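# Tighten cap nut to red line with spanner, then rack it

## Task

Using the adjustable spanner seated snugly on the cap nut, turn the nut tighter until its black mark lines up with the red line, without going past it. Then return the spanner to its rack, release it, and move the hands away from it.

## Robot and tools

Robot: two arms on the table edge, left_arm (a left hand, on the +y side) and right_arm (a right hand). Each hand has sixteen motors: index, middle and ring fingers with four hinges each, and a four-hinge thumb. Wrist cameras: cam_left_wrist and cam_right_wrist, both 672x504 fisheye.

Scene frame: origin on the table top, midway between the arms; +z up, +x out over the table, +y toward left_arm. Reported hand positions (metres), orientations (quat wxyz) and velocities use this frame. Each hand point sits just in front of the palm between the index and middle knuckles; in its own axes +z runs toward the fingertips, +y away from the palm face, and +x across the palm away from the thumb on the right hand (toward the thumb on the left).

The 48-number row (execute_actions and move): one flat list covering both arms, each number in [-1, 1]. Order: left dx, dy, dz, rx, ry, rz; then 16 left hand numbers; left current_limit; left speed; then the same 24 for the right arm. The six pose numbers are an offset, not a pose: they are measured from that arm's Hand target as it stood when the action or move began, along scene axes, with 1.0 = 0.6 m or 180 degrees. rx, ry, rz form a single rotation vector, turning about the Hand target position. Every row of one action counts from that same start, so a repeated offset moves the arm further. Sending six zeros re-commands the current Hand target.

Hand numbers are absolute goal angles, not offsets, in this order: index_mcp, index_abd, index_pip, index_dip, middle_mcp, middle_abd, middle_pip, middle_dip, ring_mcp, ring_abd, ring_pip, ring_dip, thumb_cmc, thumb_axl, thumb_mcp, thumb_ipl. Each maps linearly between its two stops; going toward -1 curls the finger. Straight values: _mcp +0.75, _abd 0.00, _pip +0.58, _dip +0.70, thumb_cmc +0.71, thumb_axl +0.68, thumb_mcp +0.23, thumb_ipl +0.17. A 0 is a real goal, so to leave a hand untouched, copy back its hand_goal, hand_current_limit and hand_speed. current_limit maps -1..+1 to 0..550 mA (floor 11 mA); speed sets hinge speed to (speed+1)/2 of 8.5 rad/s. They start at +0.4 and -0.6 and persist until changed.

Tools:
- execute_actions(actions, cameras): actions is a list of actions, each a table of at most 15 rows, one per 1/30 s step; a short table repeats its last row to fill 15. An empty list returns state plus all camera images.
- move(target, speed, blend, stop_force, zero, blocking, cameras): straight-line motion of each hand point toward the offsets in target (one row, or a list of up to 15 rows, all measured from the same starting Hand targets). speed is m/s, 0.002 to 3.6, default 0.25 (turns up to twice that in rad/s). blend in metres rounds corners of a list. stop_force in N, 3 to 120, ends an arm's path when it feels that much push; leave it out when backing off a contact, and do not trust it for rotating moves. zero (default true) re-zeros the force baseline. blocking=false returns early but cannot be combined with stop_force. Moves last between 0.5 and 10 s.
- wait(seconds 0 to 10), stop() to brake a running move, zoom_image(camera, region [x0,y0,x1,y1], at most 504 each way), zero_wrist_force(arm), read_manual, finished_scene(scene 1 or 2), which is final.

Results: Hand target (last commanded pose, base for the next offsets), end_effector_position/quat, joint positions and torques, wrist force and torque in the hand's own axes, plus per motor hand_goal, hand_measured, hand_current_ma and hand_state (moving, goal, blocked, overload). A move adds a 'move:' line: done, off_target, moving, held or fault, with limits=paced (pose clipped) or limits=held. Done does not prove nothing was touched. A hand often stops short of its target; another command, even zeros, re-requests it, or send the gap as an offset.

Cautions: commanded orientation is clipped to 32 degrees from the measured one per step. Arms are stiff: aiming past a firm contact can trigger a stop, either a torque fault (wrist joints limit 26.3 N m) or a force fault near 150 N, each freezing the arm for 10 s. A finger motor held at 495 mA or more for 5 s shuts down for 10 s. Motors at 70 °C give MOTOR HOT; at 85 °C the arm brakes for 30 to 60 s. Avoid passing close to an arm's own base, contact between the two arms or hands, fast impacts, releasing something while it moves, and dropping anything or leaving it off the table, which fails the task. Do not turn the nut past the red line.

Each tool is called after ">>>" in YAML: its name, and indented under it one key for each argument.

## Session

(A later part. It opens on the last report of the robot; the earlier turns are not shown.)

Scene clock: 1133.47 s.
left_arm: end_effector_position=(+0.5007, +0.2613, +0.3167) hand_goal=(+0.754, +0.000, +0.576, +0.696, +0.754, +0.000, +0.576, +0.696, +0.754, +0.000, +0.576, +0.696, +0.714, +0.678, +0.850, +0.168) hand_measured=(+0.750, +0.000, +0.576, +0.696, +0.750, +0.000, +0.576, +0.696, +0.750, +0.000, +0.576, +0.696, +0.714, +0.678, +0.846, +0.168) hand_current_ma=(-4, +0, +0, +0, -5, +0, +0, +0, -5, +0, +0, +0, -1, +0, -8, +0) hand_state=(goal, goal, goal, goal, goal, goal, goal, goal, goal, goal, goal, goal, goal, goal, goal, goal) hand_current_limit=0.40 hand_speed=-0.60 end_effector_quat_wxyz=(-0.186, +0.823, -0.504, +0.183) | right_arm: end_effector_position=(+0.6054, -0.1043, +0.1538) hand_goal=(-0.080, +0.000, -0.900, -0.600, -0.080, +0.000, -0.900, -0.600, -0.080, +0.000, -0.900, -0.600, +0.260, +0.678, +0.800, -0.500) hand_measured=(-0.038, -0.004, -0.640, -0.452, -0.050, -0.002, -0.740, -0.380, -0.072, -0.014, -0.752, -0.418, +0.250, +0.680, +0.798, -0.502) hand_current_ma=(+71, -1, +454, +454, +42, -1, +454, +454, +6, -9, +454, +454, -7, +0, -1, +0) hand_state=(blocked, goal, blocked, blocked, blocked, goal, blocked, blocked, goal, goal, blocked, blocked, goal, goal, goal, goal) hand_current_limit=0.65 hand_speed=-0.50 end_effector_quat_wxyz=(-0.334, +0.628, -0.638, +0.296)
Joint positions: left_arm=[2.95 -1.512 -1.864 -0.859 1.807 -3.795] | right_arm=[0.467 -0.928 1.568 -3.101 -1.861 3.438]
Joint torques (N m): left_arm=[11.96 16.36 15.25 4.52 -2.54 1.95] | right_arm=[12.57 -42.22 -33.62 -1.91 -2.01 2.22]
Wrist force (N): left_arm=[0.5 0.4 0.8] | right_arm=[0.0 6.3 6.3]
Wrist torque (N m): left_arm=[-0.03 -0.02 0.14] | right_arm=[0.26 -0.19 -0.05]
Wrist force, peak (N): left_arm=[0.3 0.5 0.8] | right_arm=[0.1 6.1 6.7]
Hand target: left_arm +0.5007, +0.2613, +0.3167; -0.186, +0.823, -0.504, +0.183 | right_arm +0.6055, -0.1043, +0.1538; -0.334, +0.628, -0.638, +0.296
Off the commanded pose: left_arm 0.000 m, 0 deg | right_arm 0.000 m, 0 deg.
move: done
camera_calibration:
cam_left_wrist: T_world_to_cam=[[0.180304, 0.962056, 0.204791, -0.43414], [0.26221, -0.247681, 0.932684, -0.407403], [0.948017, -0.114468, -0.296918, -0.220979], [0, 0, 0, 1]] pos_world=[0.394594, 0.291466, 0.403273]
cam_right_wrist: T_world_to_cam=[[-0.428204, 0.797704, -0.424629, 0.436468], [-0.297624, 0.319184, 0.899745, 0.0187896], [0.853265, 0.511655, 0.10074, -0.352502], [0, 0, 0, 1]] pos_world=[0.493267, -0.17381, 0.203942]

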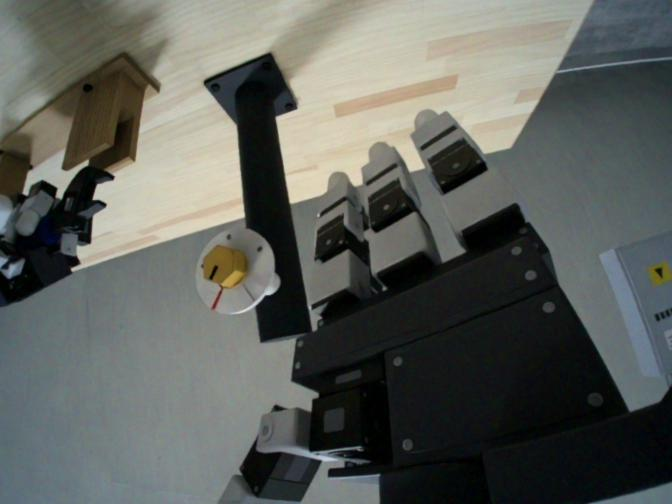

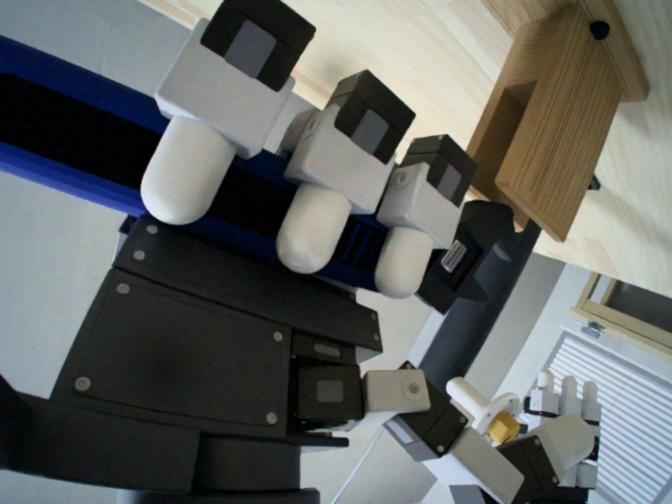

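>>> move:
  target: [0,0,0,0,0,0,0.754,0,0.576,0.696,0.754,0,0.576,0.696,0.754,0,0.576,0.696,0.714,0.678,0.85,0.168,0.4,-0.6,0,0,-0.11,0,0,0,-0.08,0,-0.90,-0.60,-0.08,0,-0.90,-0.60,-0.08,0,-0.90,-0.60,0.26,0.678,0.8,-0.5,0.65,-0.5]
  speed: 0.03
  stop_force: 5
  cameras: ["all"]

>>> zoom_image:
  camera: "cam_left_wrist"
  region: [0, 100, 130, 230]

>>> zoom_image:
  camera: "cam_right_wrist"
  region: [420, 120, 580, 280]

Scene clock: 1137.03 s.
left_arm: end_effector_position=(+0.5007, +0.2613, +0.3167) hand_goal=(+0.754, +0.000, +0.576, +0.696, +0.754, +0.000, +0.576, +0.696, +0.754, +0.000, +0.576, +0.696, +0.714, +0.678, +0.850, +0.168) hand_measured=(+0.750, +0.000, +0.576, +0.696, +0.750, +0.000, +0.576, +0.696, +0.750, +0.000, +0.576, +0.696, +0.714, +0.678, +0.846, +0.168) hand_current_ma=(-4, +0, +0, +0, -5, +0, +0, +0, -5, +0, +0, +0, -1, +0, -8, +0) hand_state=(goal, goal, goal, goal, goal, goal, goal, goal, goal, goal, goal, goal, goal, goal, goal, goal) hand_current_limit=0.40 hand_speed=-0.60 end_effector_quat_wxyz=(-0.186, +0.823, -0.504, +0.183) | right_arm: end_effector_position=(+0.6054, -0.1043, +0.0988) hand_goal=(-0.080, +0.000, -0.900, -0.600, -0.080, +0.000, -0.900, -0.600, -0.080, +0.000, -0.900, -0.600, +0.260, +0.678, +0.800, -0.500) hand_measured=(-0.038, -0.008, -0.640, -0.452, -0.054, -0.006, -0.740, -0.380, -0.076, -0.014, -0.752, -0.418, +0.250, +0.680, +0.798, -0.502) hand_current_ma=(+69, -4, +454, +454, +33, -2, +454, +454, +1, -9, +454, +454, -7, +0, -1, +0) hand_state=(blocked, goal, blocked, blocked, blocked, goal, blocked, blocked, goal, goal, blocked, blocked, goal, goal, goal, goal) hand_current_limit=0.65 hand_speed=-0.50 end_effector_quat_wxyz=(-0.334, +0.628, -0.638, +0.296)
Joint positions: left_arm=[2.95 -1.512 -1.864 -0.859 1.807 -3.795] | right_arm=[0.467 -0.845 1.594 -3.21 -1.861 3.438]
Joint torques (N m): left_arm=[11.48 18.73 14.14 4.57 -2.53 1.71] | right_arm=[9.07 -67.88 -30.81 -1.73 0.63 1.95]
Wrist force (N): left_arm=[0.2 0.5 0.6] | right_arm=[-0.2 4.5 6.4]
Wrist torque (N m): left_arm=[-0.02 0.01 0.12] | right_arm=[0.16 -0.21 -0.23]
Wrist force, peak (N): left_arm=[0.3 0.1 0.8] | right_arm=[-0.1 6.5 6.5]
Hand target: left_arm +0.5007, +0.2613, +0.3167; -0.186, +0.823, -0.504, +0.183 | right_arm +0.6054, -0.1043, +0.0988; -0.334, +0.628, -0.638, +0.296 (not the last commanded pose)
Off the commanded pose: left_arm 0.000 m, 0 deg | right_arm 0.011 m, 0 deg.
move: contact (right_arm)
camera_calibration:
cam_left_wrist: T_world_to_cam=[[0.180304, 0.962056, 0.204791, -0.43414], [0.26221, -0.247681, 0.932684, -0.407403], [0.948017, -0.114468, -0.296918, -0.220979], [0, 0, 0, 1]] pos_world=[0.394594, 0.291466, 0.403273]
cam_right_wrist: T_world_to_cam=[[-0.428069, 0.797787, -0.424609, 0.413057], [-0.297466, 0.319274, 0.899766, 0.0682096], [0.853388, 0.511468, 0.100643, -0.347041], [0, 0, 0, 1]] pos_world=[0.493267, -0.173809, 0.148942]

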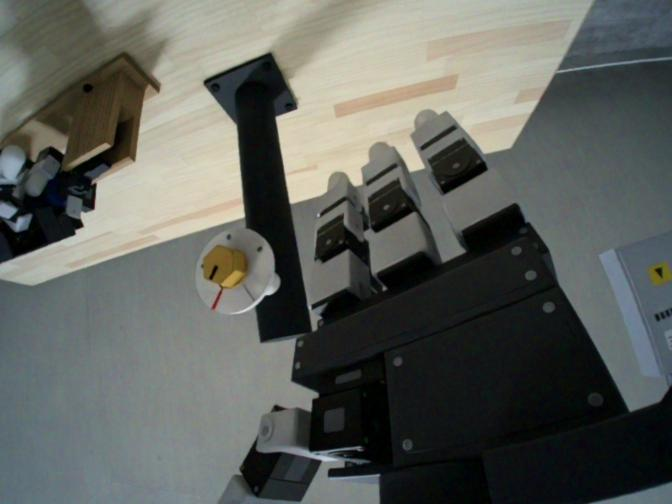

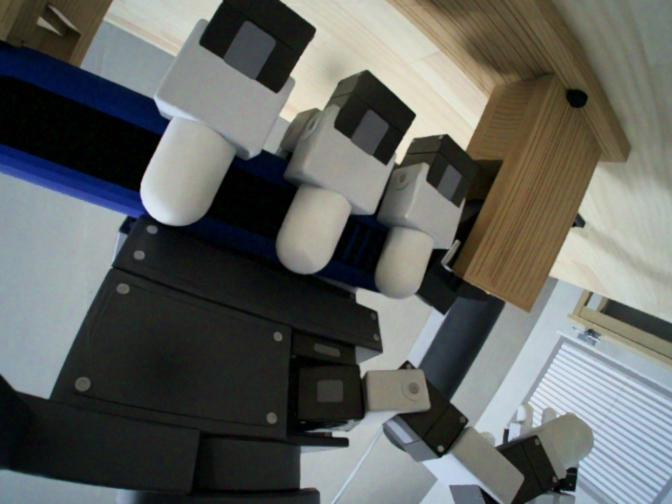

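Scaled by 3.877 from the camera's 672x504 image, which has a finer 960x720 frame.

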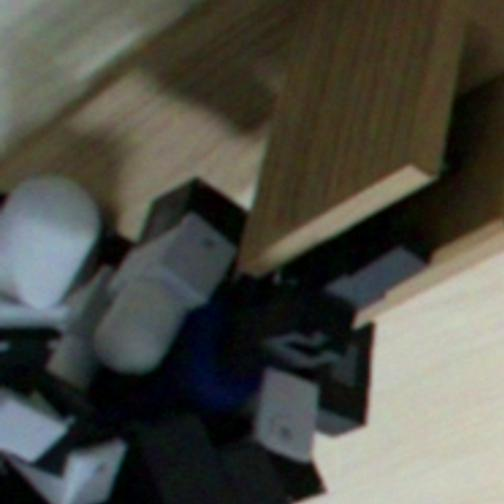

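Scaled by 3.150 from the camera's 672x504 image, which has a finer 960x720 frame.

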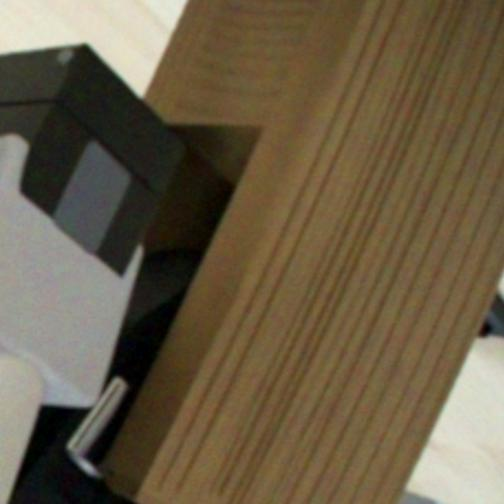

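>>> zoom_image:
  camera: "cam_right_wrist"
  region: [0, 0, 160, 160]

>>> zoom_image:
  camera: "cam_left_wrist"
  region: [0, 100, 60, 230]

Scaled by 3.150 from the camera's 672x504 image, which has a finer 960x720 frame.

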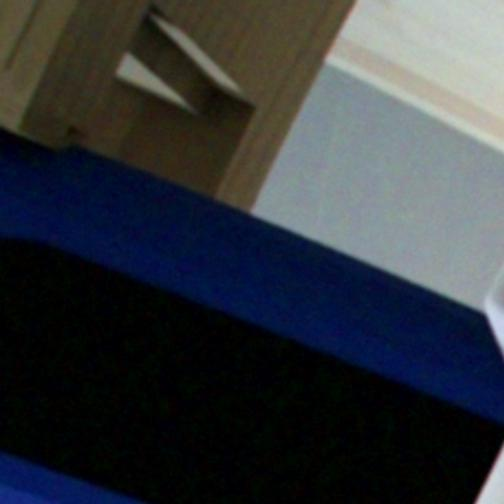

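Scaled by 3.877 from the camera's 672x504 image, which has a finer 960x720 frame.

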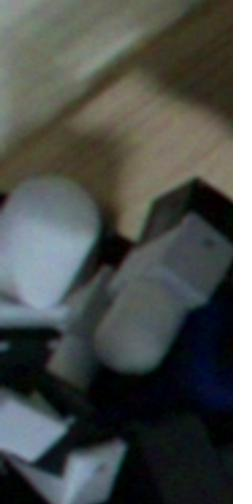

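>>> move:
  target: [0,0,0,0,0,0,0.754,0,0.576,0.696,0.754,0,0.576,0.696,0.754,0,0.576,0.696,0.714,0.678,0.85,0.168,0.4,-0.6,0,0,-0.0025,0,0,0,-0.08,0,-0.90,-0.60,-0.08,0,-0.90,-0.60,-0.08,0,-0.90,-0.60,0.26,0.678,0.8,-0.5,0.65,-0.5]
  speed: 0.01

Scene clock: 1139.10 s.
left_arm: end_effector_position=(+0.5007, +0.2613, +0.3167) hand_goal=(+0.754, +0.000, +0.576, +0.696, +0.754, +0.000, +0.576, +0.696, +0.754, +0.000, +0.576, +0.696, +0.714, +0.678, +0.850, +0.168) hand_measured=(+0.750, +0.000, +0.576, +0.696, +0.750, +0.000, +0.576, +0.696, +0.750, +0.000, +0.576, +0.696, +0.714, +0.678, +0.846, +0.168) hand_current_ma=(-4, +0, +0, +0, -5, +0, +0, +0, -5, +0, +0, +0, -1, +0, -8, +0) hand_state=(goal, goal, goal, goal, goal, goal, goal, goal, goal, goal, goal, goal, goal, goal, goal, goal) hand_current_limit=0.40 hand_speed=-0.60 end_effector_quat_wxyz=(-0.186, +0.823, -0.504, +0.183) | right_arm: end_effector_position=(+0.6055, -0.1043, +0.0975) hand_goal=(-0.080, +0.000, -0.900, -0.600, -0.080, +0.000, -0.900, -0.600, -0.080, +0.000, -0.900, -0.600, +0.260, +0.678, +0.800, -0.500) hand_measured=(-0.038, -0.008, -0.640, -0.452, -0.056, -0.006, -0.740, -0.380, -0.080, -0.014, -0.752, -0.418, +0.250, +0.680, +0.798, -0.502) hand_current_ma=(+68, -4, +454, +454, +31, -2, +454, +454, +0, -9, +454, +454, -7, +0, -1, +0) hand_state=(blocked, goal, blocked, blocked, blocked, goal, blocked, blocked, goal, goal, blocked, blocked, goal, goal, goal, goal) hand_current_limit=0.65 hand_speed=-0.50 end_effector_quat_wxyz=(-0.334, +0.628, -0.638, +0.296)
Joint positions: left_arm=[2.95 -1.512 -1.864 -0.859 1.807 -3.795] | right_arm=[0.467 -0.843 1.594 -3.213 -1.861 3.438]
Joint torques (N m): left_arm=[11.9 17.73 14.47 4.49 -2.48 2.06] | right_arm=[5.46 -34.96 -7.88 -5.03 0.75 1.15]
Wrist force (N): left_arm=[0.1 0.4 0.4] | right_arm=[-0.7 -6.6 -0.2]
Wrist torque (N m): left_arm=[-0.01 0.03 0.11] | right_arm=[-0.08 0.65 -1.56]
Wrist force, peak (N): left_arm=[0.2 0.5 0.8] | right_arm=[-0.4 4.6 6.6]
Hand target: left_arm +0.5007, +0.2613, +0.3167; -0.186, +0.823, -0.504, +0.183 | right_arm +0.6054, -0.1043, +0.0973; -0.334, +0.628, -0.638, +0.296
Off the commanded pose: left_arm 0.000 m, 0 deg | right_arm 0.000 m, 0 deg.
move: done

>>> move:
  target:
    - [0,0,0,0,0,0,0.754,0,0.576,0.696,0.754,0,0.576,0.696,0.754,0,0.576,0.696,0.714,0.678,0.85,0.168,0.4,-0.6,0,0,0.0083,0,0,0,-0.08,0,-0.90,-0.60,-0.08,0,-0.90,-0.60,-0.08,0,-0.90,-0.60,0.26,0.678,0.8,-0.5,0.65,-0.5]
    - [0,0,0,0,0,0,0.754,0,0.576,0.696,0.754,0,0.576,0.696,0.754,0,0.576,0.696,0.714,0.678,0.85,0.168,0.4,-0.6,0.0068,0,0.0083,0,0,0.0111,-0.08,0,-0.90,-0.60,-0.08,0,-0.90,-0.60,-0.08,0,-0.90,-0.60,0.26,0.678,0.8,-0.5,0.65,-0.5]
  speed: 0.04

>>> move:
  target: [0,0,0,0,0,0,0.754,0,0.576,0.696,0.754,0,0.576,0.696,0.754,0,0.576,0.696,0.714,0.678,0.85,0.168,0.4,-0.6,0,0,-0.06,0,0,0,-0.08,0,-0.90,-0.60,-0.08,0,-0.90,-0.60,-0.08,0,-0.90,-0.60,0.26,0.678,0.8,-0.5,0.65,-0.5]
  speed: 0.02
  stop_force: 5
  cameras: ["all"]

>>> zoom_image:
  camera: "cam_right_wrist"
  region: [0, 0, 160, 160]

>>> zoom_image:
  camera: "cam_left_wrist"
  region: [0, 100, 130, 230]

Scene clock: 1142.50 s.
left_arm: end_effector_position=(+0.5007, +0.2613, +0.3167) hand_goal=(+0.754, +0.000, +0.576, +0.696, +0.754, +0.000, +0.576, +0.696, +0.754, +0.000, +0.576, +0.696, +0.714, +0.678, +0.850, +0.168) hand_measured=(+0.750, +0.000, +0.576, +0.696, +0.750, +0.000, +0.576, +0.696, +0.750, +0.000, +0.576, +0.696, +0.714, +0.678, +0.846, +0.168) hand_current_ma=(-4, +0, +0, +0, -5, +0, +0, +0, -5, +0, +0, +0, -1, +0, -8, +0) hand_state=(goal, goal, goal, goal, goal, goal, goal, goal, goal, goal, goal, goal, goal, goal, goal, goal) hand_current_limit=0.40 hand_speed=-0.60 end_effector_quat_wxyz=(-0.186, +0.823, -0.504, +0.183) | right_arm: end_effector_position=(+0.6095, -0.1043, +0.1023) hand_goal=(-0.080, +0.000, -0.900, -0.600, -0.080, +0.000, -0.900, -0.600, -0.080, +0.000, -0.900, -0.600, +0.260, +0.678, +0.800, -0.500) hand_measured=(-0.040, -0.008, -0.640, -0.452, -0.056, -0.006, -0.740, -0.380, -0.078, -0.014, -0.752, -0.418, +0.250, +0.680, +0.798, -0.502) hand_current_ma=(+65, -4, +454, +454, +30, -2, +454, +454, +1, -9, +454, +454, -7, +0, -1, +0) hand_state=(blocked, goal, blocked, blocked, blocked, goal, blocked, blocked, goal, goal, blocked, blocked, goal, goal, goal, goal) hand_current_limit=0.65 hand_speed=-0.50 end_effector_quat_wxyz=(-0.339, +0.639, -0.627, +0.290)
Joint positions: left_arm=[2.95 -1.512 -1.864 -0.859 1.807 -3.795] | right_arm=[0.457 -0.846 1.585 -3.208 -1.827 3.409]
Joint torques (N m): left_arm=[10.95 21.05 14 4.58 -2.36 1.8] | right_arm=[-13 -43.96 -31.81 -7.24 1 -2.4]
Wrist force (N): left_arm=[-0.2 0.6 0.8] | right_arm=[0.1 6.3 6.4]
Wrist torque (N m): left_arm=[-0.03 0.06 0.08] | right_arm=[0.23 -0.18 0.13]
Wrist force, peak (N): left_arm=[-0.2 0.6 0.8] | right_arm=[0.3 6.3 6.6]
Hand target: left_arm +0.5007, +0.2613, +0.3167; -0.186, +0.823, -0.504, +0.183 | right_arm +0.6095, -0.1043, +0.1023; -0.339, +0.639, -0.627, +0.290
Off the commanded pose: left_arm 0.000 m, 0 deg | right_arm 0.000 m, 0 deg.
move: done

Scene clock: 1144.13 s.
left_arm: end_effector_position=(+0.5007, +0.2613, +0.3167) hand_goal=(+0.754, +0.000, +0.576, +0.696, +0.754, +0.000, +0.576, +0.696, +0.754, +0.000, +0.576, +0.696, +0.714, +0.678, +0.850, +0.168) hand_measured=(+0.750, +0.000, +0.576, +0.696, +0.750, +0.000, +0.576, +0.696, +0.750, +0.000, +0.576, +0.696, +0.714, +0.678, +0.846, +0.168) hand_current_ma=(-4, +0, +0, +0, -5, +0, +0, +0, -5, +0, +0, +0, -1, +0, -8, +0) hand_state=(goal, goal, goal, goal, goal, goal, goal, goal, goal, goal, goal, goal, goal, goal, goal, goal) hand_current_limit=0.40 hand_speed=-0.60 end_effector_quat_wxyz=(-0.186, +0.823, -0.504, +0.183) | right_arm: end_effector_position=(+0.6096, -0.1044, +0.0961) hand_goal=(-0.080, +0.000, -0.900, -0.600, -0.080, +0.000, -0.900, -0.600, -0.080, +0.000, -0.900, -0.600, +0.260, +0.678, +0.800, -0.500) hand_measured=(-0.046, -0.006, -0.640, -0.452, -0.058, -0.004, -0.740, -0.380, -0.076, -0.012, -0.752, -0.418, +0.250, +0.680, +0.798, -0.502) hand_current_ma=(+51, -2, +454, +454, +28, -2, +454, +454, +2, -8, +454, +454, -7, +0, -1, +0) hand_state=(blocked, goal, blocked, blocked, blocked, goal, blocked, blocked, goal, goal, blocked, blocked, goal, goal, goal, goal) hand_current_limit=0.65 hand_speed=-0.50 end_effector_quat_wxyz=(-0.339, +0.639, -0.627, +0.290)
Joint positions: left_arm=[2.95 -1.512 -1.864 -0.859 1.807 -3.795] | right_arm=[0.457 -0.836 1.586 -3.22 -1.826 3.409]
Joint torques (N m): left_arm=[11.38 20.85 13.98 4.56 -2.63 1.69] | right_arm=[11.07 -68.01 -30.62 -1.97 0.03 -2.51]
Wrist force (N): left_arm=[0.4 0.1 0.6] | right_arm=[-0.2 4.4 6.0]
Wrist torque (N m): left_arm=[-0.07 -0.01 0.14] | right_arm=[0.18 -0.23 0.24]
Wrist force, peak (N): left_arm=[0.1 0.3 0.9] | right_arm=[0.2 6.2 6.5]
Hand target: left_arm +0.5007, +0.2613, +0.3167; -0.186, +0.823, -0.504, +0.183 | right_arm +0.6095, -0.1043, +0.0961; -0.339, +0.639, -0.627, +0.290 (not the last commanded pose)
Off the commanded pose: left_arm 0.000 m, 0 deg | right_arm 0.030 m, 0 deg.
move: contact (right_arm)
camera_calibration:
cam_left_wrist: T_world_to_cam=[[0.180304, 0.962056, 0.204791, -0.43414], [0.26221, -0.247681, 0.932684, -0.407403], [0.948017, -0.114468, -0.296918, -0.220979], [0, 0, 0, 1]] pos_world=[0.394594, 0.291466, 0.403273]
cam_right_wrist: T_world_to_cam=[[-0.455581, 0.782399, -0.424616, 0.428992], [-0.308409, 0.308727, 0.899762, 0.0773944], [0.835063, 0.540869, 0.100649, -0.336041], [0, 0, 0, 1]] pos_world=[0.499925, -0.177783, 0.146342]

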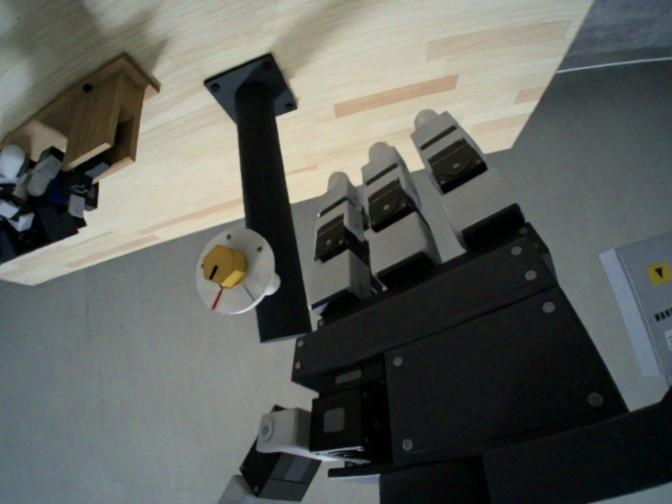

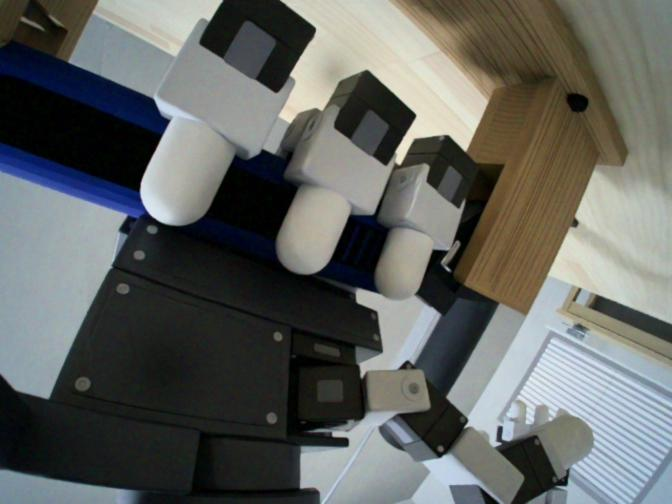

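Scaled by 3.150 from the camera's 672x504 image, which has a finer 960x720 frame.

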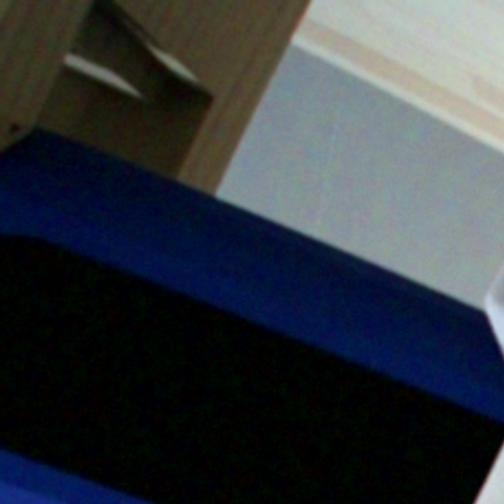

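Scaled by 3.877 from the camera's 672x504 image, which has a finer 960x720 frame.

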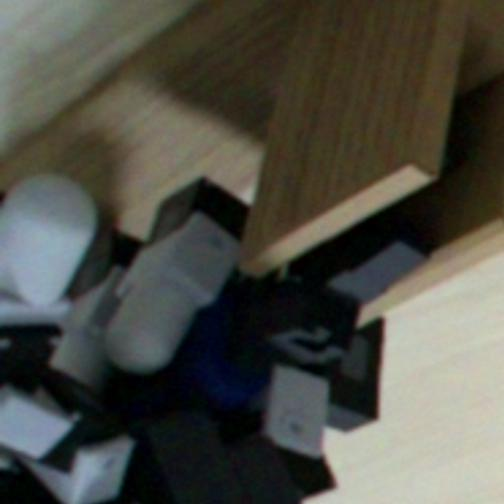

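>>> move:
  target: [0,0,0,0,0,0,0.754,0,0.576,0.696,0.754,0,0.576,0.696,0.754,0,0.576,0.696,0.714,0.678,0.85,0.168,0.4,-0.6,0,0,-0.0025,0,0,0,-0.08,0,-0.90,-0.60,-0.08,0,-0.90,-0.60,-0.08,0,-0.90,-0.60,0.26,0.678,0.8,-0.5,0.65,-0.5]
  speed: 0.01

>>> zoom_image:
  camera: "cam_right_wrist"
  region: [0, 0, 100, 80]

Scene clock: 1146.07 s.
left_arm: end_effector_position=(+0.5007, +0.2613, +0.3167) hand_goal=(+0.754, +0.000, +0.576, +0.696, +0.754, +0.000, +0.576, +0.696, +0.754, +0.000, +0.576, +0.696, +0.714, +0.678, +0.850, +0.168) hand_measured=(+0.750, +0.000, +0.576, +0.696, +0.750, +0.000, +0.576, +0.696, +0.750, +0.000, +0.576, +0.696, +0.714, +0.678, +0.846, +0.168) hand_current_ma=(-4, +0, +0, +0, -5, +0, +0, +0, -5, +0, +0, +0, -1, +0, -8, +0) hand_state=(goal, goal, goal, goal, goal, goal, goal, goal, goal, goal, goal, goal, goal, goal, goal, goal) hand_current_limit=0.40 hand_speed=-0.60 end_effector_quat_wxyz=(-0.186, +0.823, -0.504, +0.183) | right_arm: end_effector_position=(+0.6096, -0.1043, +0.0948) hand_goal=(-0.080, +0.000, -0.900, -0.600, -0.080, +0.000, -0.900, -0.600, -0.080, +0.000, -0.900, -0.600, +0.260, +0.678, +0.800, -0.500) hand_measured=(-0.050, -0.004, -0.640, -0.452, -0.060, -0.004, -0.740, -0.380, -0.076, -0.010, -0.752, -0.418, +0.250, +0.680, +0.798, -0.502) hand_current_ma=(+41, -1, +454, +454, +23, -1, +454, +454, +2, -6, +454, +454, -7, +0, -1, +0) hand_state=(blocked, goal, blocked, blocked, blocked, goal, blocked, blocked, goal, goal, blocked, blocked, goal, goal, goal, goal) hand_current_limit=0.65 hand_speed=-0.50 end_effector_quat_wxyz=(-0.339, +0.639, -0.627, +0.290)
Joint positions: left_arm=[2.95 -1.512 -1.864 -0.859 1.807 -3.795] | right_arm=[0.457 -0.833 1.587 -3.222 -1.826 3.409]
Joint torques (N m): left_arm=[12.41 21.77 13.98 4.75 -2.39 1.77] | right_arm=[12.87 -32.74 -5.88 -3.93 -0.63 -2.44]
Wrist force (N): left_arm=[0.3 0.0 0.6] | right_arm=[5.7 -8.8 0.3]
Wrist torque (N m): left_arm=[-0.07 0.01 0.13] | right_arm=[0.04 -0.69 1.19]
Wrist force, peak (N): left_arm=[0.2 0.3 0.8] | right_arm=[5.7 -8.8 0.3]
Hand target: left_arm +0.5007, +0.2613, +0.3167; -0.186, +0.823, -0.504, +0.183 | right_arm +0.6095, -0.1043, +0.0946; -0.339, +0.639, -0.627, +0.290
Off the commanded pose: left_arm 0.000 m, 0 deg | right_arm 0.000 m, 0 deg.
move: done

Scaled by 5.040 from the camera's 672x504 image, which has a finer 960x720 frame.
This view is cut from an older image: the scene may have changed since it was taken.

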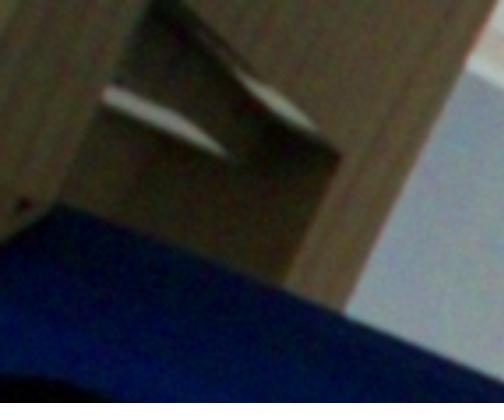

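>>> move:
  target:
    - [0,0,0,0,0,0,0.754,0,0.576,0.696,0.754,0,0.576,0.696,0.754,0,0.576,0.696,0.714,0.678,0.85,0.168,0.4,-0.6,0,0,0.0025,0,0,0,-0.08,0,-0.90,-0.60,-0.08,0,-0.90,-0.60,-0.08,0,-0.90,-0.60,0.26,0.678,0.8,-0.5,0.65,-0.5]
    - [0,0,0,0,0,0,0.754,0,0.576,0.696,0.754,0,0.576,0.696,0.754,0,0.576,0.696,0.714,0.678,0.85,0.168,0.4,-0.6,0,-0.00075,0.0001,0.00556,0,0,-0.08,0,-0.90,-0.60,-0.08,0,-0.90,-0.60,-0.08,0,-0.90,-0.60,0.26,0.678,0.8,-0.5,0.65,-0.5]
  speed: 0.02
  cameras: ["cam_right_wrist"]

>>> zoom_image:
  camera: "cam_right_wrist"
  region: [400, 100, 600, 320]

Scene clock: 1148.90 s.
left_arm: end_effector_position=(+0.5007, +0.2613, +0.3167) hand_goal=(+0.754, +0.000, +0.576, +0.696, +0.754, +0.000, +0.576, +0.696, +0.754, +0.000, +0.576, +0.696, +0.714, +0.678, +0.850, +0.168) hand_measured=(+0.750, +0.000, +0.576, +0.696, +0.750, +0.000, +0.576, +0.696, +0.750, +0.000, +0.576, +0.696, +0.714, +0.678, +0.846, +0.168) hand_current_ma=(-4, +0, +0, +0, -5, +0, +0, +0, -5, +0, +0, +0, -1, +0, -8, +0) hand_state=(goal, goal, goal, goal, goal, goal, goal, goal, goal, goal, goal, goal, goal, goal, goal, goal) hand_current_limit=0.40 hand_speed=-0.60 end_effector_quat_wxyz=(-0.186, +0.823, -0.504, +0.183) | right_arm: end_effector_position=(+0.6095, -0.1048, +0.0948) hand_goal=(-0.080, +0.000, -0.900, -0.600, -0.080, +0.000, -0.900, -0.600, -0.080, +0.000, -0.900, -0.600, +0.260, +0.678, +0.800, -0.500) hand_measured=(-0.050, -0.004, -0.640, -0.452, -0.060, -0.002, -0.740, -0.380, -0.078, -0.010, -0.752, -0.418, +0.250, +0.680, +0.798, -0.502) hand_current_ma=(+42, -2, +454, +454, +23, -1, +454, +454, +1, -6, +454, +454, -7, +0, -1, +0) hand_state=(blocked, goal, blocked, blocked, blocked, goal, blocked, blocked, goal, goal, blocked, blocked, goal, goal, goal, goal) hand_current_limit=0.65 hand_speed=-0.50 end_effector_quat_wxyz=(-0.344, +0.636, -0.630, +0.284)
Joint positions: left_arm=[2.95 -1.512 -1.864 -0.859 1.807 -3.795] | right_arm=[0.452 -0.835 1.594 -3.232 -1.812 3.418]
Joint torques (N m): left_arm=[11.79 22.37 14.03 4.61 -2.54 1.8] | right_arm=[-12.41 -44.34 -13.19 -7.12 1.16 2.46]
Wrist force (N): left_arm=[0.5 0.3 0.5] | right_arm=[0.2 5.9 6.3]
Wrist torque (N m): left_arm=[-0.03 -0.03 0.14] | right_arm=[0.20 -0.19 -0.04]
Wrist force, peak (N): left_arm=[0.3 0.6 0.8] | right_arm=[6.8 -10.1 -0.2]
Hand target: left_arm +0.5007, +0.2613, +0.3167; -0.186, +0.823, -0.504, +0.183 | right_arm +0.6095, -0.1048, +0.0947; -0.344, +0.636, -0.630, +0.284
Off the commanded pose: left_arm 0.000 m, 0 deg | right_arm 0.000 m, 0 deg.
move: done
camera_calibration:
cam_right_wrist: T_world_to_cam=[[-0.455522, 0.78962, -0.411096, 0.428111], [-0.308567, 0.293112, 0.904915, 0.076652], [0.835036, 0.53906, 0.110132, -0.336701], [0, 0, 0, 1]] pos_world=[0.499824, -0.179011, 0.143713]
Images, in order (width x height): cam_right_wrist 672x504.

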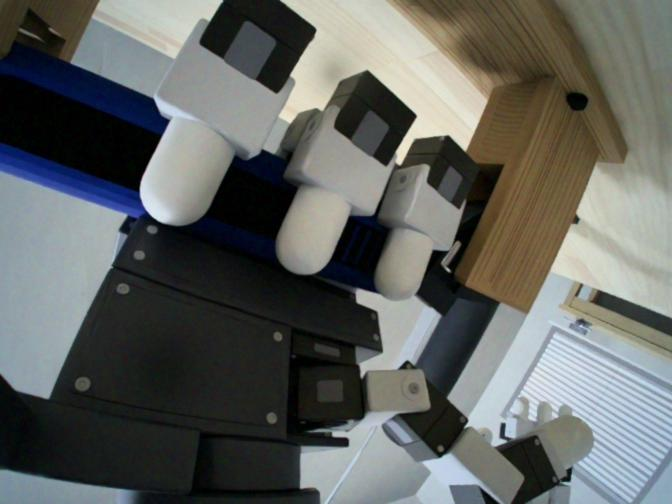

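Scaled by 2.291 from the camera's 672x504 image, which has a finer 960x720 frame.

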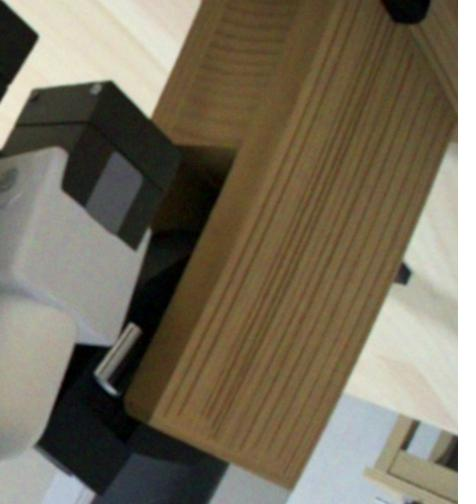

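>>> move:
  target: [0,0,0,0,0,0,0.754,0,0.576,0.696,0.754,0,0.576,0.696,0.754,0,0.576,0.696,0.714,0.678,0.85,0.168,0.4,-0.6,0,0,-0.02,0,0,0,-0.08,0,-0.90,-0.60,-0.08,0,-0.90,-0.60,-0.08,0,-0.90,-0.60,0.26,0.678,0.8,-0.5,0.65,-0.5]
  speed: 0.01
  stop_force: 5

>>> move:
  target: [0,0,0,0,0,0,0.754,0,0.576,0.696,0.754,0,0.576,0.696,0.754,0,0.576,0.696,0.714,0.678,0.85,0.168,0.4,-0.6,0,0,-0.0025,0,0,0,-0.08,0,-0.90,-0.60,-0.08,0,-0.90,-0.60,-0.08,0,-0.90,-0.60,0.26,0.678,0.8,-0.5,0.65,-0.5]
  speed: 0.01

Scene clock: 1151.53 s.
left_arm: end_effector_position=(+0.5007, +0.2613, +0.3167) hand_goal=(+0.754, +0.000, +0.576, +0.696, +0.754, +0.000, +0.576, +0.696, +0.754, +0.000, +0.576, +0.696, +0.714, +0.678, +0.850, +0.168) hand_measured=(+0.750, +0.000, +0.576, +0.696, +0.750, +0.000, +0.576, +0.696, +0.750, +0.000, +0.576, +0.696, +0.714, +0.678, +0.846, +0.168) hand_current_ma=(-4, +0, +0, +0, -5, +0, +0, +0, -5, +0, +0, +0, -1, +0, -8, +0) hand_state=(goal, goal, goal, goal, goal, goal, goal, goal, goal, goal, goal, goal, goal, goal, goal, goal) hand_current_limit=0.40 hand_speed=-0.60 end_effector_quat_wxyz=(-0.186, +0.823, -0.504, +0.183) | right_arm: end_effector_position=(+0.6096, -0.1048, +0.0937) hand_goal=(-0.080, +0.000, -0.900, -0.600, -0.080, +0.000, -0.900, -0.600, -0.080, +0.000, -0.900, -0.600, +0.260, +0.678, +0.800, -0.500) hand_measured=(-0.052, -0.004, -0.640, -0.452, -0.060, -0.002, -0.740, -0.380, -0.078, -0.010, -0.752, -0.418, +0.250, +0.680, +0.798, -0.502) hand_current_ma=(+39, -2, +454, +454, +22, -1, +454, +454, +1, -6, +454, +454, -7, +0, -1, +0) hand_state=(blocked, goal, blocked, blocked, goal, goal, blocked, blocked, goal, goal, blocked, blocked, goal, goal, goal, goal) hand_current_limit=0.65 hand_speed=-0.50 end_effector_quat_wxyz=(-0.344, +0.636, -0.630, +0.284)
Joint positions: left_arm=[2.95 -1.512 -1.864 -0.859 1.807 -3.795] | right_arm=[0.451 -0.834 1.594 -3.234 -1.812 3.418]
Joint torques (N m): left_arm=[11.68 24.77 13.52 4.33 -2.46 1.75] | right_arm=[-2.85 -66.1 -24.62 -1.38 0.08 -1.37]
Wrist force (N): left_arm=[0.0 0.4 0.6] | right_arm=[-1.1 2.9 4.5]
Wrist torque (N m): left_arm=[-0.03 0.04 0.10] | right_arm=[0.24 -0.37 0.23]
Wrist force, peak (N): left_arm=[0.3 0.3 0.9] | right_arm=[0.1 6.3 6.5]
Hand target: left_arm +0.5007, +0.2613, +0.3167; -0.186, +0.823, -0.504, +0.183 | right_arm +0.6096, -0.1048, +0.0937; -0.344, +0.636, -0.630, +0.284 (not the last commanded pose)
Off the commanded pose: left_arm 0.000 m, 0 deg | right_arm 0.011 m, 0 deg.
move: contact (right_arm)

Scene clock: 1152.23 s.
left_arm: end_effector_position=(+0.5007, +0.2613, +0.3167) hand_goal=(+0.754, +0.000, +0.576, +0.696, +0.754, +0.000, +0.576, +0.696, +0.754, +0.000, +0.576, +0.696, +0.714, +0.678, +0.850, +0.168) hand_measured=(+0.750, +0.000, +0.576, +0.696, +0.750, +0.000, +0.576, +0.696, +0.750, +0.000, +0.576, +0.696, +0.714, +0.678, +0.846, +0.168) hand_current_ma=(-4, +0, +0, +0, -5, +0, +0, +0, -5, +0, +0, +0, -1, +0, -8, +0) hand_state=(goal, goal, goal, goal, goal, goal, goal, goal, goal, goal, goal, goal, goal, goal, goal, goal) hand_current_limit=0.40 hand_speed=-0.60 end_effector_quat_wxyz=(-0.186, +0.823, -0.504, +0.183) | right_arm: end_effector_position=(+0.6096, -0.1048, +0.0923) hand_goal=(-0.080, +0.000, -0.900, -0.600, -0.080, +0.000, -0.900, -0.600, -0.080, +0.000, -0.900, -0.600, +0.260, +0.678, +0.800, -0.500) hand_measured=(-0.056, -0.002, -0.640, -0.452, -0.064, -0.002, -0.740, -0.380, -0.078, -0.008, -0.752, -0.418, +0.250, +0.680, +0.798, -0.502) hand_current_ma=(+28, -1, +454, +454, +17, +0, +454, +454, +1, -4, +454, +454, -7, +0, -1, +0) hand_state=(blocked, goal, blocked, blocked, goal, goal, blocked, blocked, goal, goal, blocked, blocked, goal, goal, goal, goal) hand_current_limit=0.65 hand_speed=-0.50 end_effector_quat_wxyz=(-0.344, +0.636, -0.630, +0.284)
Joint positions: left_arm=[2.95 -1.512 -1.864 -0.859 1.807 -3.795] | right_arm=[0.451 -0.831 1.594 -3.237 -1.812 3.418]
Joint torques (N m): left_arm=[11.11 24.44 15.5 4.52 -2.46 1.71] | right_arm=[2.13 -32.66 -5.82 -3.78 -0.18 -2.66]
Wrist force (N): left_arm=[0.0 0.4 0.3] | right_arm=[7.3 -10.1 -0.4]
Wrist torque (N m): left_arm=[0.00 0.04 0.10] | right_arm=[0.04 -0.71 1.13]
Wrist force, peak (N): left_arm=[0.4 -0.1 0.9] | right_arm=[8.1 -10.5 -0.9]
Hand target: left_arm +0.5007, +0.2613, +0.3167; -0.186, +0.823, -0.504, +0.183 | right_arm +0.6096, -0.1048, +0.0922; -0.344, +0.636, -0.630, +0.284
Off the commanded pose: left_arm 0.000 m, 0 deg | right_arm 0.000 m, 0 deg.
move: done

>>> move:
  target: [0,0,0,0,0,0,0.754,0,0.576,0.696,0.754,0,0.576,0.696,0.754,0,0.576,0.696,0.714,0.678,0.85,0.168,0.4,-0.6,0,-0.0012,-0.0005,0.00833,0,0,-0.08,0,-0.90,-0.60,-0.08,0,-0.90,-0.60,-0.08,0,-0.90,-0.60,0.26,0.678,0.8,-0.5,0.65,-0.5]
  speed: 0.02

>>> execute_actions:
  actions: []
  cameras: ["all"]

>>> zoom_image:
  camera: "cam_right_wrist"
  region: [0, 0, 140, 120]

Scene clock: 1153.90 s.
left_arm: end_effector_position=(+0.5007, +0.2613, +0.3167) hand_goal=(+0.754, +0.000, +0.576, +0.696, +0.754, +0.000, +0.576, +0.696, +0.754, +0.000, +0.576, +0.696, +0.714, +0.678, +0.850, +0.168) hand_measured=(+0.750, +0.000, +0.576, +0.696, +0.750, +0.000, +0.576, +0.696, +0.750, +0.000, +0.576, +0.696, +0.714, +0.678, +0.846, +0.168) hand_current_ma=(-4, +0, +0, +0, -5, +0, +0, +0, -5, +0, +0, +0, -1, +0, -8, +0) hand_state=(goal, goal, goal, goal, goal, goal, goal, goal, goal, goal, goal, goal, goal, goal, goal, goal) hand_current_limit=0.40 hand_speed=-0.60 end_effector_quat_wxyz=(-0.186, +0.823, -0.504, +0.183) | right_arm: end_effector_position=(+0.6096, -0.1055, +0.0920) hand_goal=(-0.080, +0.000, -0.900, -0.600, -0.080, +0.000, -0.900, -0.600, -0.080, +0.000, -0.900, -0.600, +0.260, +0.678, +0.800, -0.500) hand_measured=(-0.050, -0.008, -0.640, -0.452, -0.062, -0.006, -0.740, -0.380, -0.082, -0.010, -0.752, -0.418, +0.250, +0.680, +0.798, -0.502) hand_current_ma=(+41, -4, +454, +454, +19, -2, +454, +454, +0, -5, +454, +454, -7, +0, -1, +0) hand_state=(blocked, goal, blocked, blocked, goal, goal, blocked, blocked, goal, goal, blocked, blocked, goal, goal, goal, goal) hand_current_limit=0.65 hand_speed=-0.50 end_effector_quat_wxyz=(-0.353, +0.631, -0.633, +0.276)
Joint positions: left_arm=[2.95 -1.512 -1.864 -0.859 1.807 -3.795] | right_arm=[0.443 -0.833 1.605 -3.253 -1.79 3.432]
Joint torques (N m): left_arm=[10.84 25.42 15.02 4.52 -2.58 1.61] | right_arm=[-20.99 -58.53 -4.97 -4.45 -0.28 3.2]
Wrist force (N): left_arm=[0.2 0.3 0.6] | right_arm=[-13.5 -6.2 0.5]
Wrist torque (N m): left_arm=[-0.05 0.01 0.12] | right_arm=[0.02 0.89 -2.11]
Wrist force, peak (N): left_arm=[0.4 0.3 0.8] | right_arm=[-13.5 -6.2 0.5]
Hand target: left_arm +0.5007, +0.2613, +0.3167; -0.186, +0.823, -0.504, +0.183 | right_arm +0.6096, -0.1055, +0.0919; -0.353, +0.631, -0.633, +0.276
Off the commanded pose: left_arm 0.000 m, 0 deg | right_arm 0.000 m, 0 deg.
move: done

Scene clock: 1153.90 s.
left_arm: end_effector_position=(+0.5007, +0.2613, +0.3167) hand_goal=(+0.754, +0.000, +0.576, +0.696, +0.754, +0.000, +0.576, +0.696, +0.754, +0.000, +0.576, +0.696, +0.714, +0.678, +0.850, +0.168) hand_measured=(+0.750, +0.000, +0.576, +0.696, +0.750, +0.000, +0.576, +0.696, +0.750, +0.000, +0.576, +0.696, +0.714, +0.678, +0.846, +0.168) hand_current_ma=(-4, +0, +0, +0, -5, +0, +0, +0, -5, +0, +0, +0, -1, +0, -8, +0) hand_state=(goal, goal, goal, goal, goal, goal, goal, goal, goal, goal, goal, goal, goal, goal, goal, goal) hand_current_limit=0.40 hand_speed=-0.60 end_effector_quat_wxyz=(-0.186, +0.823, -0.504, +0.183) | right_arm: end_effector_position=(+0.6096, -0.1055, +0.0920) hand_goal=(-0.080, +0.000, -0.900, -0.600, -0.080, +0.000, -0.900, -0.600, -0.080, +0.000, -0.900, -0.600, +0.260, +0.678, +0.800, -0.500) hand_measured=(-0.050, -0.008, -0.640, -0.452, -0.062, -0.006, -0.740, -0.380, -0.082, -0.010, -0.752, -0.418, +0.250, +0.680, +0.798, -0.502) hand_current_ma=(+41, -4, +454, +454, +19, -2, +454, +454, +0, -5, +454, +454, -7, +0, -1, +0) hand_state=(blocked, goal, blocked, blocked, goal, goal, blocked, blocked, goal, goal, blocked, blocked, goal, goal, goal, goal) hand_current_limit=0.65 hand_speed=-0.50 end_effector_quat_wxyz=(-0.353, +0.631, -0.633, +0.276)
Joint positions: left_arm=[2.95 -1.512 -1.864 -0.859 1.807 -3.795] | right_arm=[0.443 -0.833 1.605 -3.253 -1.79 3.432]
Joint velocities: within noise
Joint torques (N m): left_arm=[10.84 25.42 15.02 4.52 -2.58 1.61] | right_arm=[-20.99 -58.53 -4.97 -4.45 -0.28 3.2]
Motor temperatures (°C): left_arm=[19 17 26 29 24 34] | right_arm=[24 23 20 24 23 27]
Wrist force (N): left_arm=[0.2 0.3 0.6] | right_arm=[-13.5 -6.2 0.5]
Wrist torque (N m): left_arm=[-0.05 0.01 0.12] | right_arm=[0.02 0.89 -2.11]
Wrist force, peak (N): left_arm=[0.2 0.3 0.6] | right_arm=[-13.5 -6.2 0.5]
Hand target: left_arm +0.5007, +0.2613, +0.3167; -0.186, +0.823, -0.504, +0.183 | right_arm +0.6096, -0.1055, +0.0919; -0.353, +0.631, -0.633, +0.276
Off the commanded pose: left_arm 0.000 m, 0 deg | right_arm 0.000 m, 0 deg.
camera_calibration:
cam_left_wrist: T_world_to_cam=[[0.180304, 0.962056, 0.204791, -0.43414], [0.26221, -0.247681, 0.932684, -0.407403], [0.948017, -0.114468, -0.296918, -0.220979], [0, 0, 0, 1]] pos_world=[0.394594, 0.291466, 0.403273]
cam_right_wrist: T_world_to_cam=[[-0.455534, 0.800124, -0.390244, 0.426709], [-0.308594, 0.269258, 0.912288, 0.0763098], [0.83502, 0.536005, 0.124258, -0.337711], [0, 0, 0, 1]] pos_world=[0.499924, -0.180953, 0.138867]

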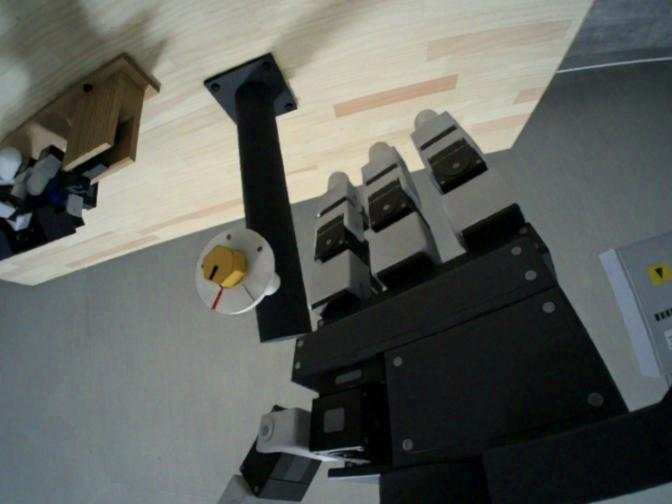

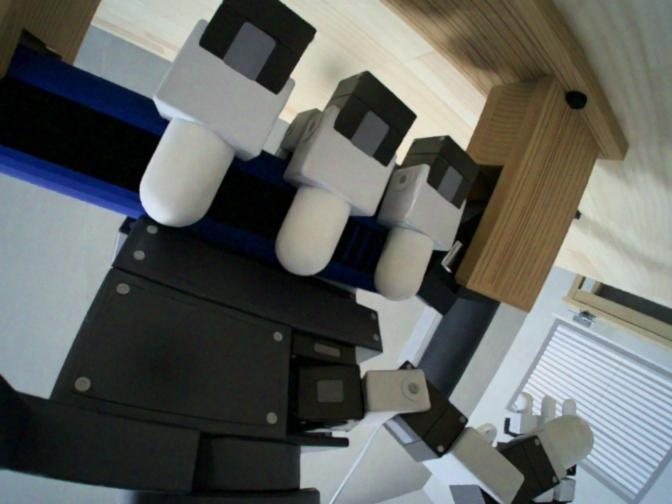

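Scaled by 3.600 from the camera's 672x504 image, which has a finer 960x720 frame.

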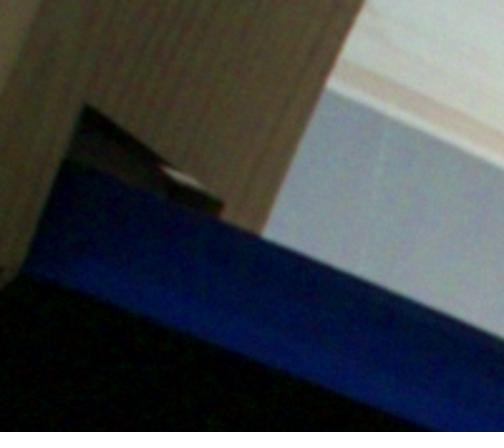

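>>> move:
  target: [0,0,0,0,0,0,0.754,0,0.576,0.696,0.754,0,0.576,0.696,0.754,0,0.576,0.696,0.714,0.678,0.85,0.168,0.4,-0.6,0,0.0005,0.0013,-0.0030,0,0,-0.08,0,-0.90,-0.60,-0.08,0,-0.90,-0.60,-0.08,0,-0.90,-0.60,0.26,0.678,0.8,-0.5,0.65,-0.5]
  speed: 0.02

Scene clock: 1158.17 s.
left_arm: end_effector_position=(+0.5007, +0.2613, +0.3167) hand_goal=(+0.754, +0.000, +0.576, +0.696, +0.754, +0.000, +0.576, +0.696, +0.754, +0.000, +0.576, +0.696, +0.714, +0.678, +0.850, +0.168) hand_measured=(+0.750, +0.000, +0.576, +0.696, +0.750, +0.000, +0.576, +0.696, +0.750, +0.000, +0.576, +0.696, +0.714, +0.678, +0.846, +0.168) hand_current_ma=(-4, +0, +0, +0, -5, +0, +0, +0, -5, +0, +0, +0, -1, +0, -8, +0) hand_state=(goal, goal, goal, goal, goal, goal, goal, goal, goal, goal, goal, goal, goal, goal, goal, goal) hand_current_limit=0.40 hand_speed=-0.60 end_effector_quat_wxyz=(-0.186, +0.823, -0.504, +0.183) | right_arm: end_effector_position=(+0.6096, -0.1053, +0.0926) hand_goal=(-0.080, +0.000, -0.900, -0.600, -0.080, +0.000, -0.900, -0.600, -0.080, +0.000, -0.900, -0.600, +0.260, +0.678, +0.800, -0.500) hand_measured=(-0.050, -0.008, -0.640, -0.452, -0.062, -0.006, -0.740, -0.380, -0.078, -0.010, -0.752, -0.418, +0.250, +0.680, +0.798, -0.502) hand_current_ma=(+41, -5, +454, +454, +19, -3, +454, +454, +0, -5, +454, +454, -7, +0, -1, +0) hand_state=(blocked, goal, blocked, blocked, goal, goal, blocked, blocked, goal, goal, blocked, blocked, goal, goal, goal, goal) hand_current_limit=0.65 hand_speed=-0.50 end_effector_quat_wxyz=(-0.350, +0.633, -0.632, +0.279)
Joint positions: left_arm=[2.95 -1.512 -1.864 -0.859 1.807 -3.795] | right_arm=[0.446 -0.833 1.601 -3.246 -1.798 3.428]
Joint torques (N m): left_arm=[11.38 26.53 14.27 4.51 -2.4 1.57] | right_arm=[12.52 -68.68 -30.92 -1.84 -1.84 -2.38]
Wrist force (N): left_arm=[0.3 0.4 0.6] | right_arm=[0.1 5.9 6.1]
Wrist torque (N m): left_arm=[-0.03 0.00 0.12] | right_arm=[0.23 -0.18 0.12]
Wrist force, peak (N): left_arm=[0.4 0.5 0.7] | right_arm=[-15.7 -7.4 0.8]
Hand target: left_arm +0.5007, +0.2613, +0.3167; -0.186, +0.823, -0.504, +0.183 | right_arm +0.6096, -0.1052, +0.0927; -0.350, +0.633, -0.632, +0.279
Off the commanded pose: left_arm 0.000 m, 0 deg | right_arm 0.000 m, 0 deg.
move: done

>>> move:
  target: [0,0,0,0,0,0,0.754,0,0.576,0.696,0.754,0,0.576,0.696,0.754,0,0.576,0.696,0.714,0.678,0.85,0.168,0.4,-0.6,0,0,-0.0015,0,0,0,-0.08,0,-0.90,-0.60,-0.08,0,-0.90,-0.60,-0.08,0,-0.90,-0.60,0.26,0.678,0.8,-0.5,0.65,-0.5]
  speed: 0.02

>>> execute_actions:
  actions:
    - [[0,0,0,0,0,0,0.754,0,0.576,0.696,0.754,0,0.576,0.696,0.754,0,0.576,0.696,0.714,0.678,0.85,0.168,0.4,-0.6,0,0,0,0,0,0,-0.08,0,-0.78,0.55,-0.08,0,-0.78,0.55,-0.08,0,-0.78,0.55,0.26,0.678,0.8,-0.5,0.4,-0.8]]
    - [[0,0,0,0,0,0,0.754,0,0.576,0.696,0.754,0,0.576,0.696,0.754,0,0.576,0.696,0.714,0.678,0.85,0.168,0.4,-0.6,0,0,0,0,0,0,-0.08,0,-0.78,0.55,-0.08,0,-0.78,0.55,-0.08,0,-0.78,0.55,0.26,0.678,0.8,-0.5,0.4,-0.8]]
    - [[0,0,0,0,0,0,0.754,0,0.576,0.696,0.754,0,0.576,0.696,0.754,0,0.576,0.696,0.714,0.678,0.85,0.168,0.4,-0.6,0,0,0,0,0,0,-0.08,0,-0.78,0.55,-0.08,0,-0.78,0.55,-0.08,0,-0.78,0.55,0.26,0.678,0.8,-0.5,0.4,-0.8]]
  cameras: ["all"]

Scene clock: 1159.57 s.
left_arm: end_effector_position=(+0.5007, +0.2613, +0.3167) hand_goal=(+0.754, +0.000, +0.576, +0.696, +0.754, +0.000, +0.576, +0.696, +0.754, +0.000, +0.576, +0.696, +0.714, +0.678, +0.850, +0.168) hand_measured=(+0.750, +0.000, +0.576, +0.696, +0.750, +0.000, +0.576, +0.696, +0.750, +0.000, +0.576, +0.696, +0.714, +0.678, +0.846, +0.168) hand_current_ma=(-4, +0, +0, +0, -5, +0, +0, +0, -5, +0, +0, +0, -1, +0, -8, +0) hand_state=(goal, goal, goal, goal, goal, goal, goal, goal, goal, goal, goal, goal, goal, goal, goal, goal) hand_current_limit=0.40 hand_speed=-0.60 end_effector_quat_wxyz=(-0.186, +0.823, -0.504, +0.183) | right_arm: end_effector_position=(+0.6096, -0.1052, +0.0919) hand_goal=(-0.080, +0.000, -0.900, -0.600, -0.080, +0.000, -0.900, -0.600, -0.080, +0.000, -0.900, -0.600, +0.260, +0.678, +0.800, -0.500) hand_measured=(-0.050, -0.008, -0.640, -0.452, -0.062, -0.006, -0.740, -0.380, -0.078, -0.010, -0.752, -0.418, +0.250, +0.680, +0.798, -0.502) hand_current_ma=(+41, -4, +454, +454, +19, -2, +454, +454, +0, -5, +454, +454, -7, +0, -1, +0) hand_state=(blocked, goal, blocked, blocked, goal, goal, blocked, blocked, goal, goal, blocked, blocked, goal, goal, goal, goal) hand_current_limit=0.65 hand_speed=-0.50 end_effector_quat_wxyz=(-0.350, +0.633, -0.632, +0.279)
Joint positions: left_arm=[2.95 -1.512 -1.864 -0.859 1.807 -3.795] | right_arm=[0.446 -0.832 1.601 -3.247 -1.798 3.427]
Joint torques (N m): left_arm=[11.18 27.16 14.09 4.68 -2.34 1.64] | right_arm=[12.85 -41.3 -13.96 -6.37 -1.5 -2.55]
Wrist force (N): left_arm=[0.3 0.2 0.6] | right_arm=[2.3 1.9 3.9]
Wrist torque (N m): left_arm=[-0.06 0.00 0.13] | right_arm=[0.18 -0.36 0.39]
Wrist force, peak (N): left_arm=[-0.1 0.7 0.7] | right_arm=[-0.1 6.3 6.5]
Hand target: left_arm +0.5007, +0.2613, +0.3167; -0.186, +0.823, -0.504, +0.183 | right_arm +0.6096, -0.1052, +0.0918; -0.350, +0.633, -0.632, +0.279
Off the commanded pose: left_arm 0.000 m, 0 deg | right_arm 0.000 m, 0 deg.
move: done

Scene clock: 1161.47 s.
left_arm: end_effector_position=(+0.5007, +0.2613, +0.3167) hand_goal=(+0.754, +0.000, +0.576, +0.696, +0.754, +0.000, +0.576, +0.696, +0.754, +0.000, +0.576, +0.696, +0.714, +0.678, +0.850, +0.168) hand_measured=(+0.750, +0.000, +0.576, +0.696, +0.750, +0.000, +0.576, +0.696, +0.750, +0.000, +0.576, +0.696, +0.714, +0.678, +0.846, +0.168) hand_current_ma=(-4, +0, +0, +0, -5, +0, +0, +0, -5, +0, +0, +0, -1, +0, -8, +0) hand_state=(goal, goal, goal, goal, goal, goal, goal, goal, goal, goal, goal, goal, goal, goal, goal, goal) hand_current_limit=0.40 hand_speed=-0.60 end_effector_quat_wxyz=(-0.186, +0.823, -0.504, +0.183) | right_arm: end_effector_position=(+0.6096, -0.1052, +0.0918) hand_goal=(-0.080, +0.000, -0.780, +0.550, -0.080, +0.000, -0.780, +0.550, -0.080, +0.000, -0.780, +0.550, +0.260, +0.678, +0.800, -0.500) hand_measured=(-0.052, -0.016, -0.692, +0.548, -0.056, -0.004, -0.772, +0.548, -0.072, -0.008, -0.774, +0.548, +0.250, +0.680, +0.798, -0.502) hand_current_ma=(+38, -11, +202, -1, +29, -2, +4, -1, +5, -4, +4, -1, -7, +0, -1, +0) hand_state=(blocked, goal, blocked, goal, blocked, goal, goal, goal, goal, goal, goal, goal, goal, goal, goal, goal) hand_current_limit=0.40 hand_speed=-0.80 end_effector_quat_wxyz=(-0.350, +0.633, -0.632, +0.279)
Joint positions: left_arm=[2.95 -1.512 -1.864 -0.859 1.807 -3.795] | right_arm=[0.446 -0.832 1.601 -3.247 -1.798 3.427]
Joint torques (N m): left_arm=[11.55 27.28 14.41 4.53 -2.59 1.53] | right_arm=[9.45 -46.73 -10.4 -1.1 0.64 0.91]
Wrist force (N): left_arm=[0.1 0.4 0.6] | right_arm=[-1.7 1.0 4.3]
Wrist torque (N m): left_arm=[-0.03 0.02 0.11] | right_arm=[0.13 0.15 -0.56]
Wrist force, peak (N): left_arm=[0.3 0.4 0.9] | right_arm=[1.9 -3.6 5.1]
Hand target: left_arm +0.5007, +0.2613, +0.3167; -0.186, +0.823, -0.504, +0.183 | right_arm +0.6096, -0.1052, +0.0918; -0.350, +0.633, -0.632, +0.279
Off the commanded pose: left_arm 0.000 m, 0 deg | right_arm 0.000 m, 0 deg.
camera_calibration:
cam_left_wrist: T_world_to_cam=[[0.180304, 0.962056, 0.204791, -0.43414], [0.26221, -0.247681, 0.932684, -0.407403], [0.948017, -0.114468, -0.296918, -0.220979], [0, 0, 0, 1]] pos_world=[0.394594, 0.291466, 0.403273]
cam_right_wrist: T_world_to_cam=[[-0.455572, 0.796447, -0.397652, 0.426727], [-0.308547, 0.277736, 0.909759, 0.0775033], [0.835017, 0.537155, 0.119213, -0.337246], [0, 0, 0, 1]] pos_world=[0.499924, -0.180238, 0.139384]

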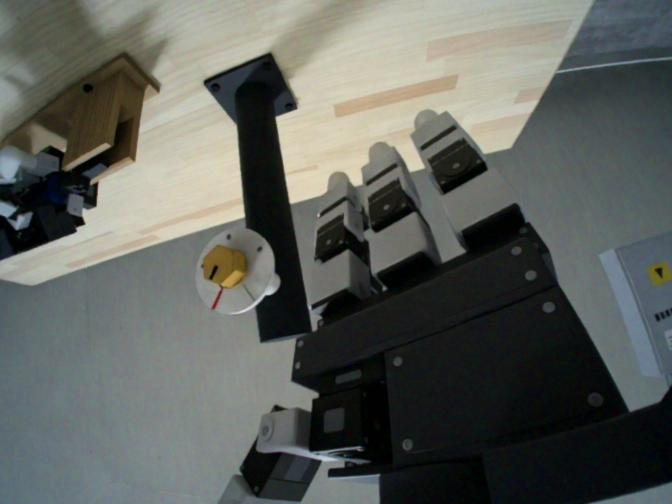

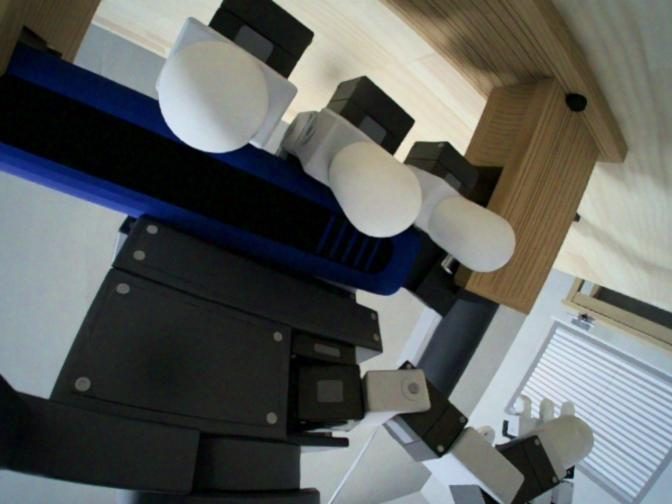

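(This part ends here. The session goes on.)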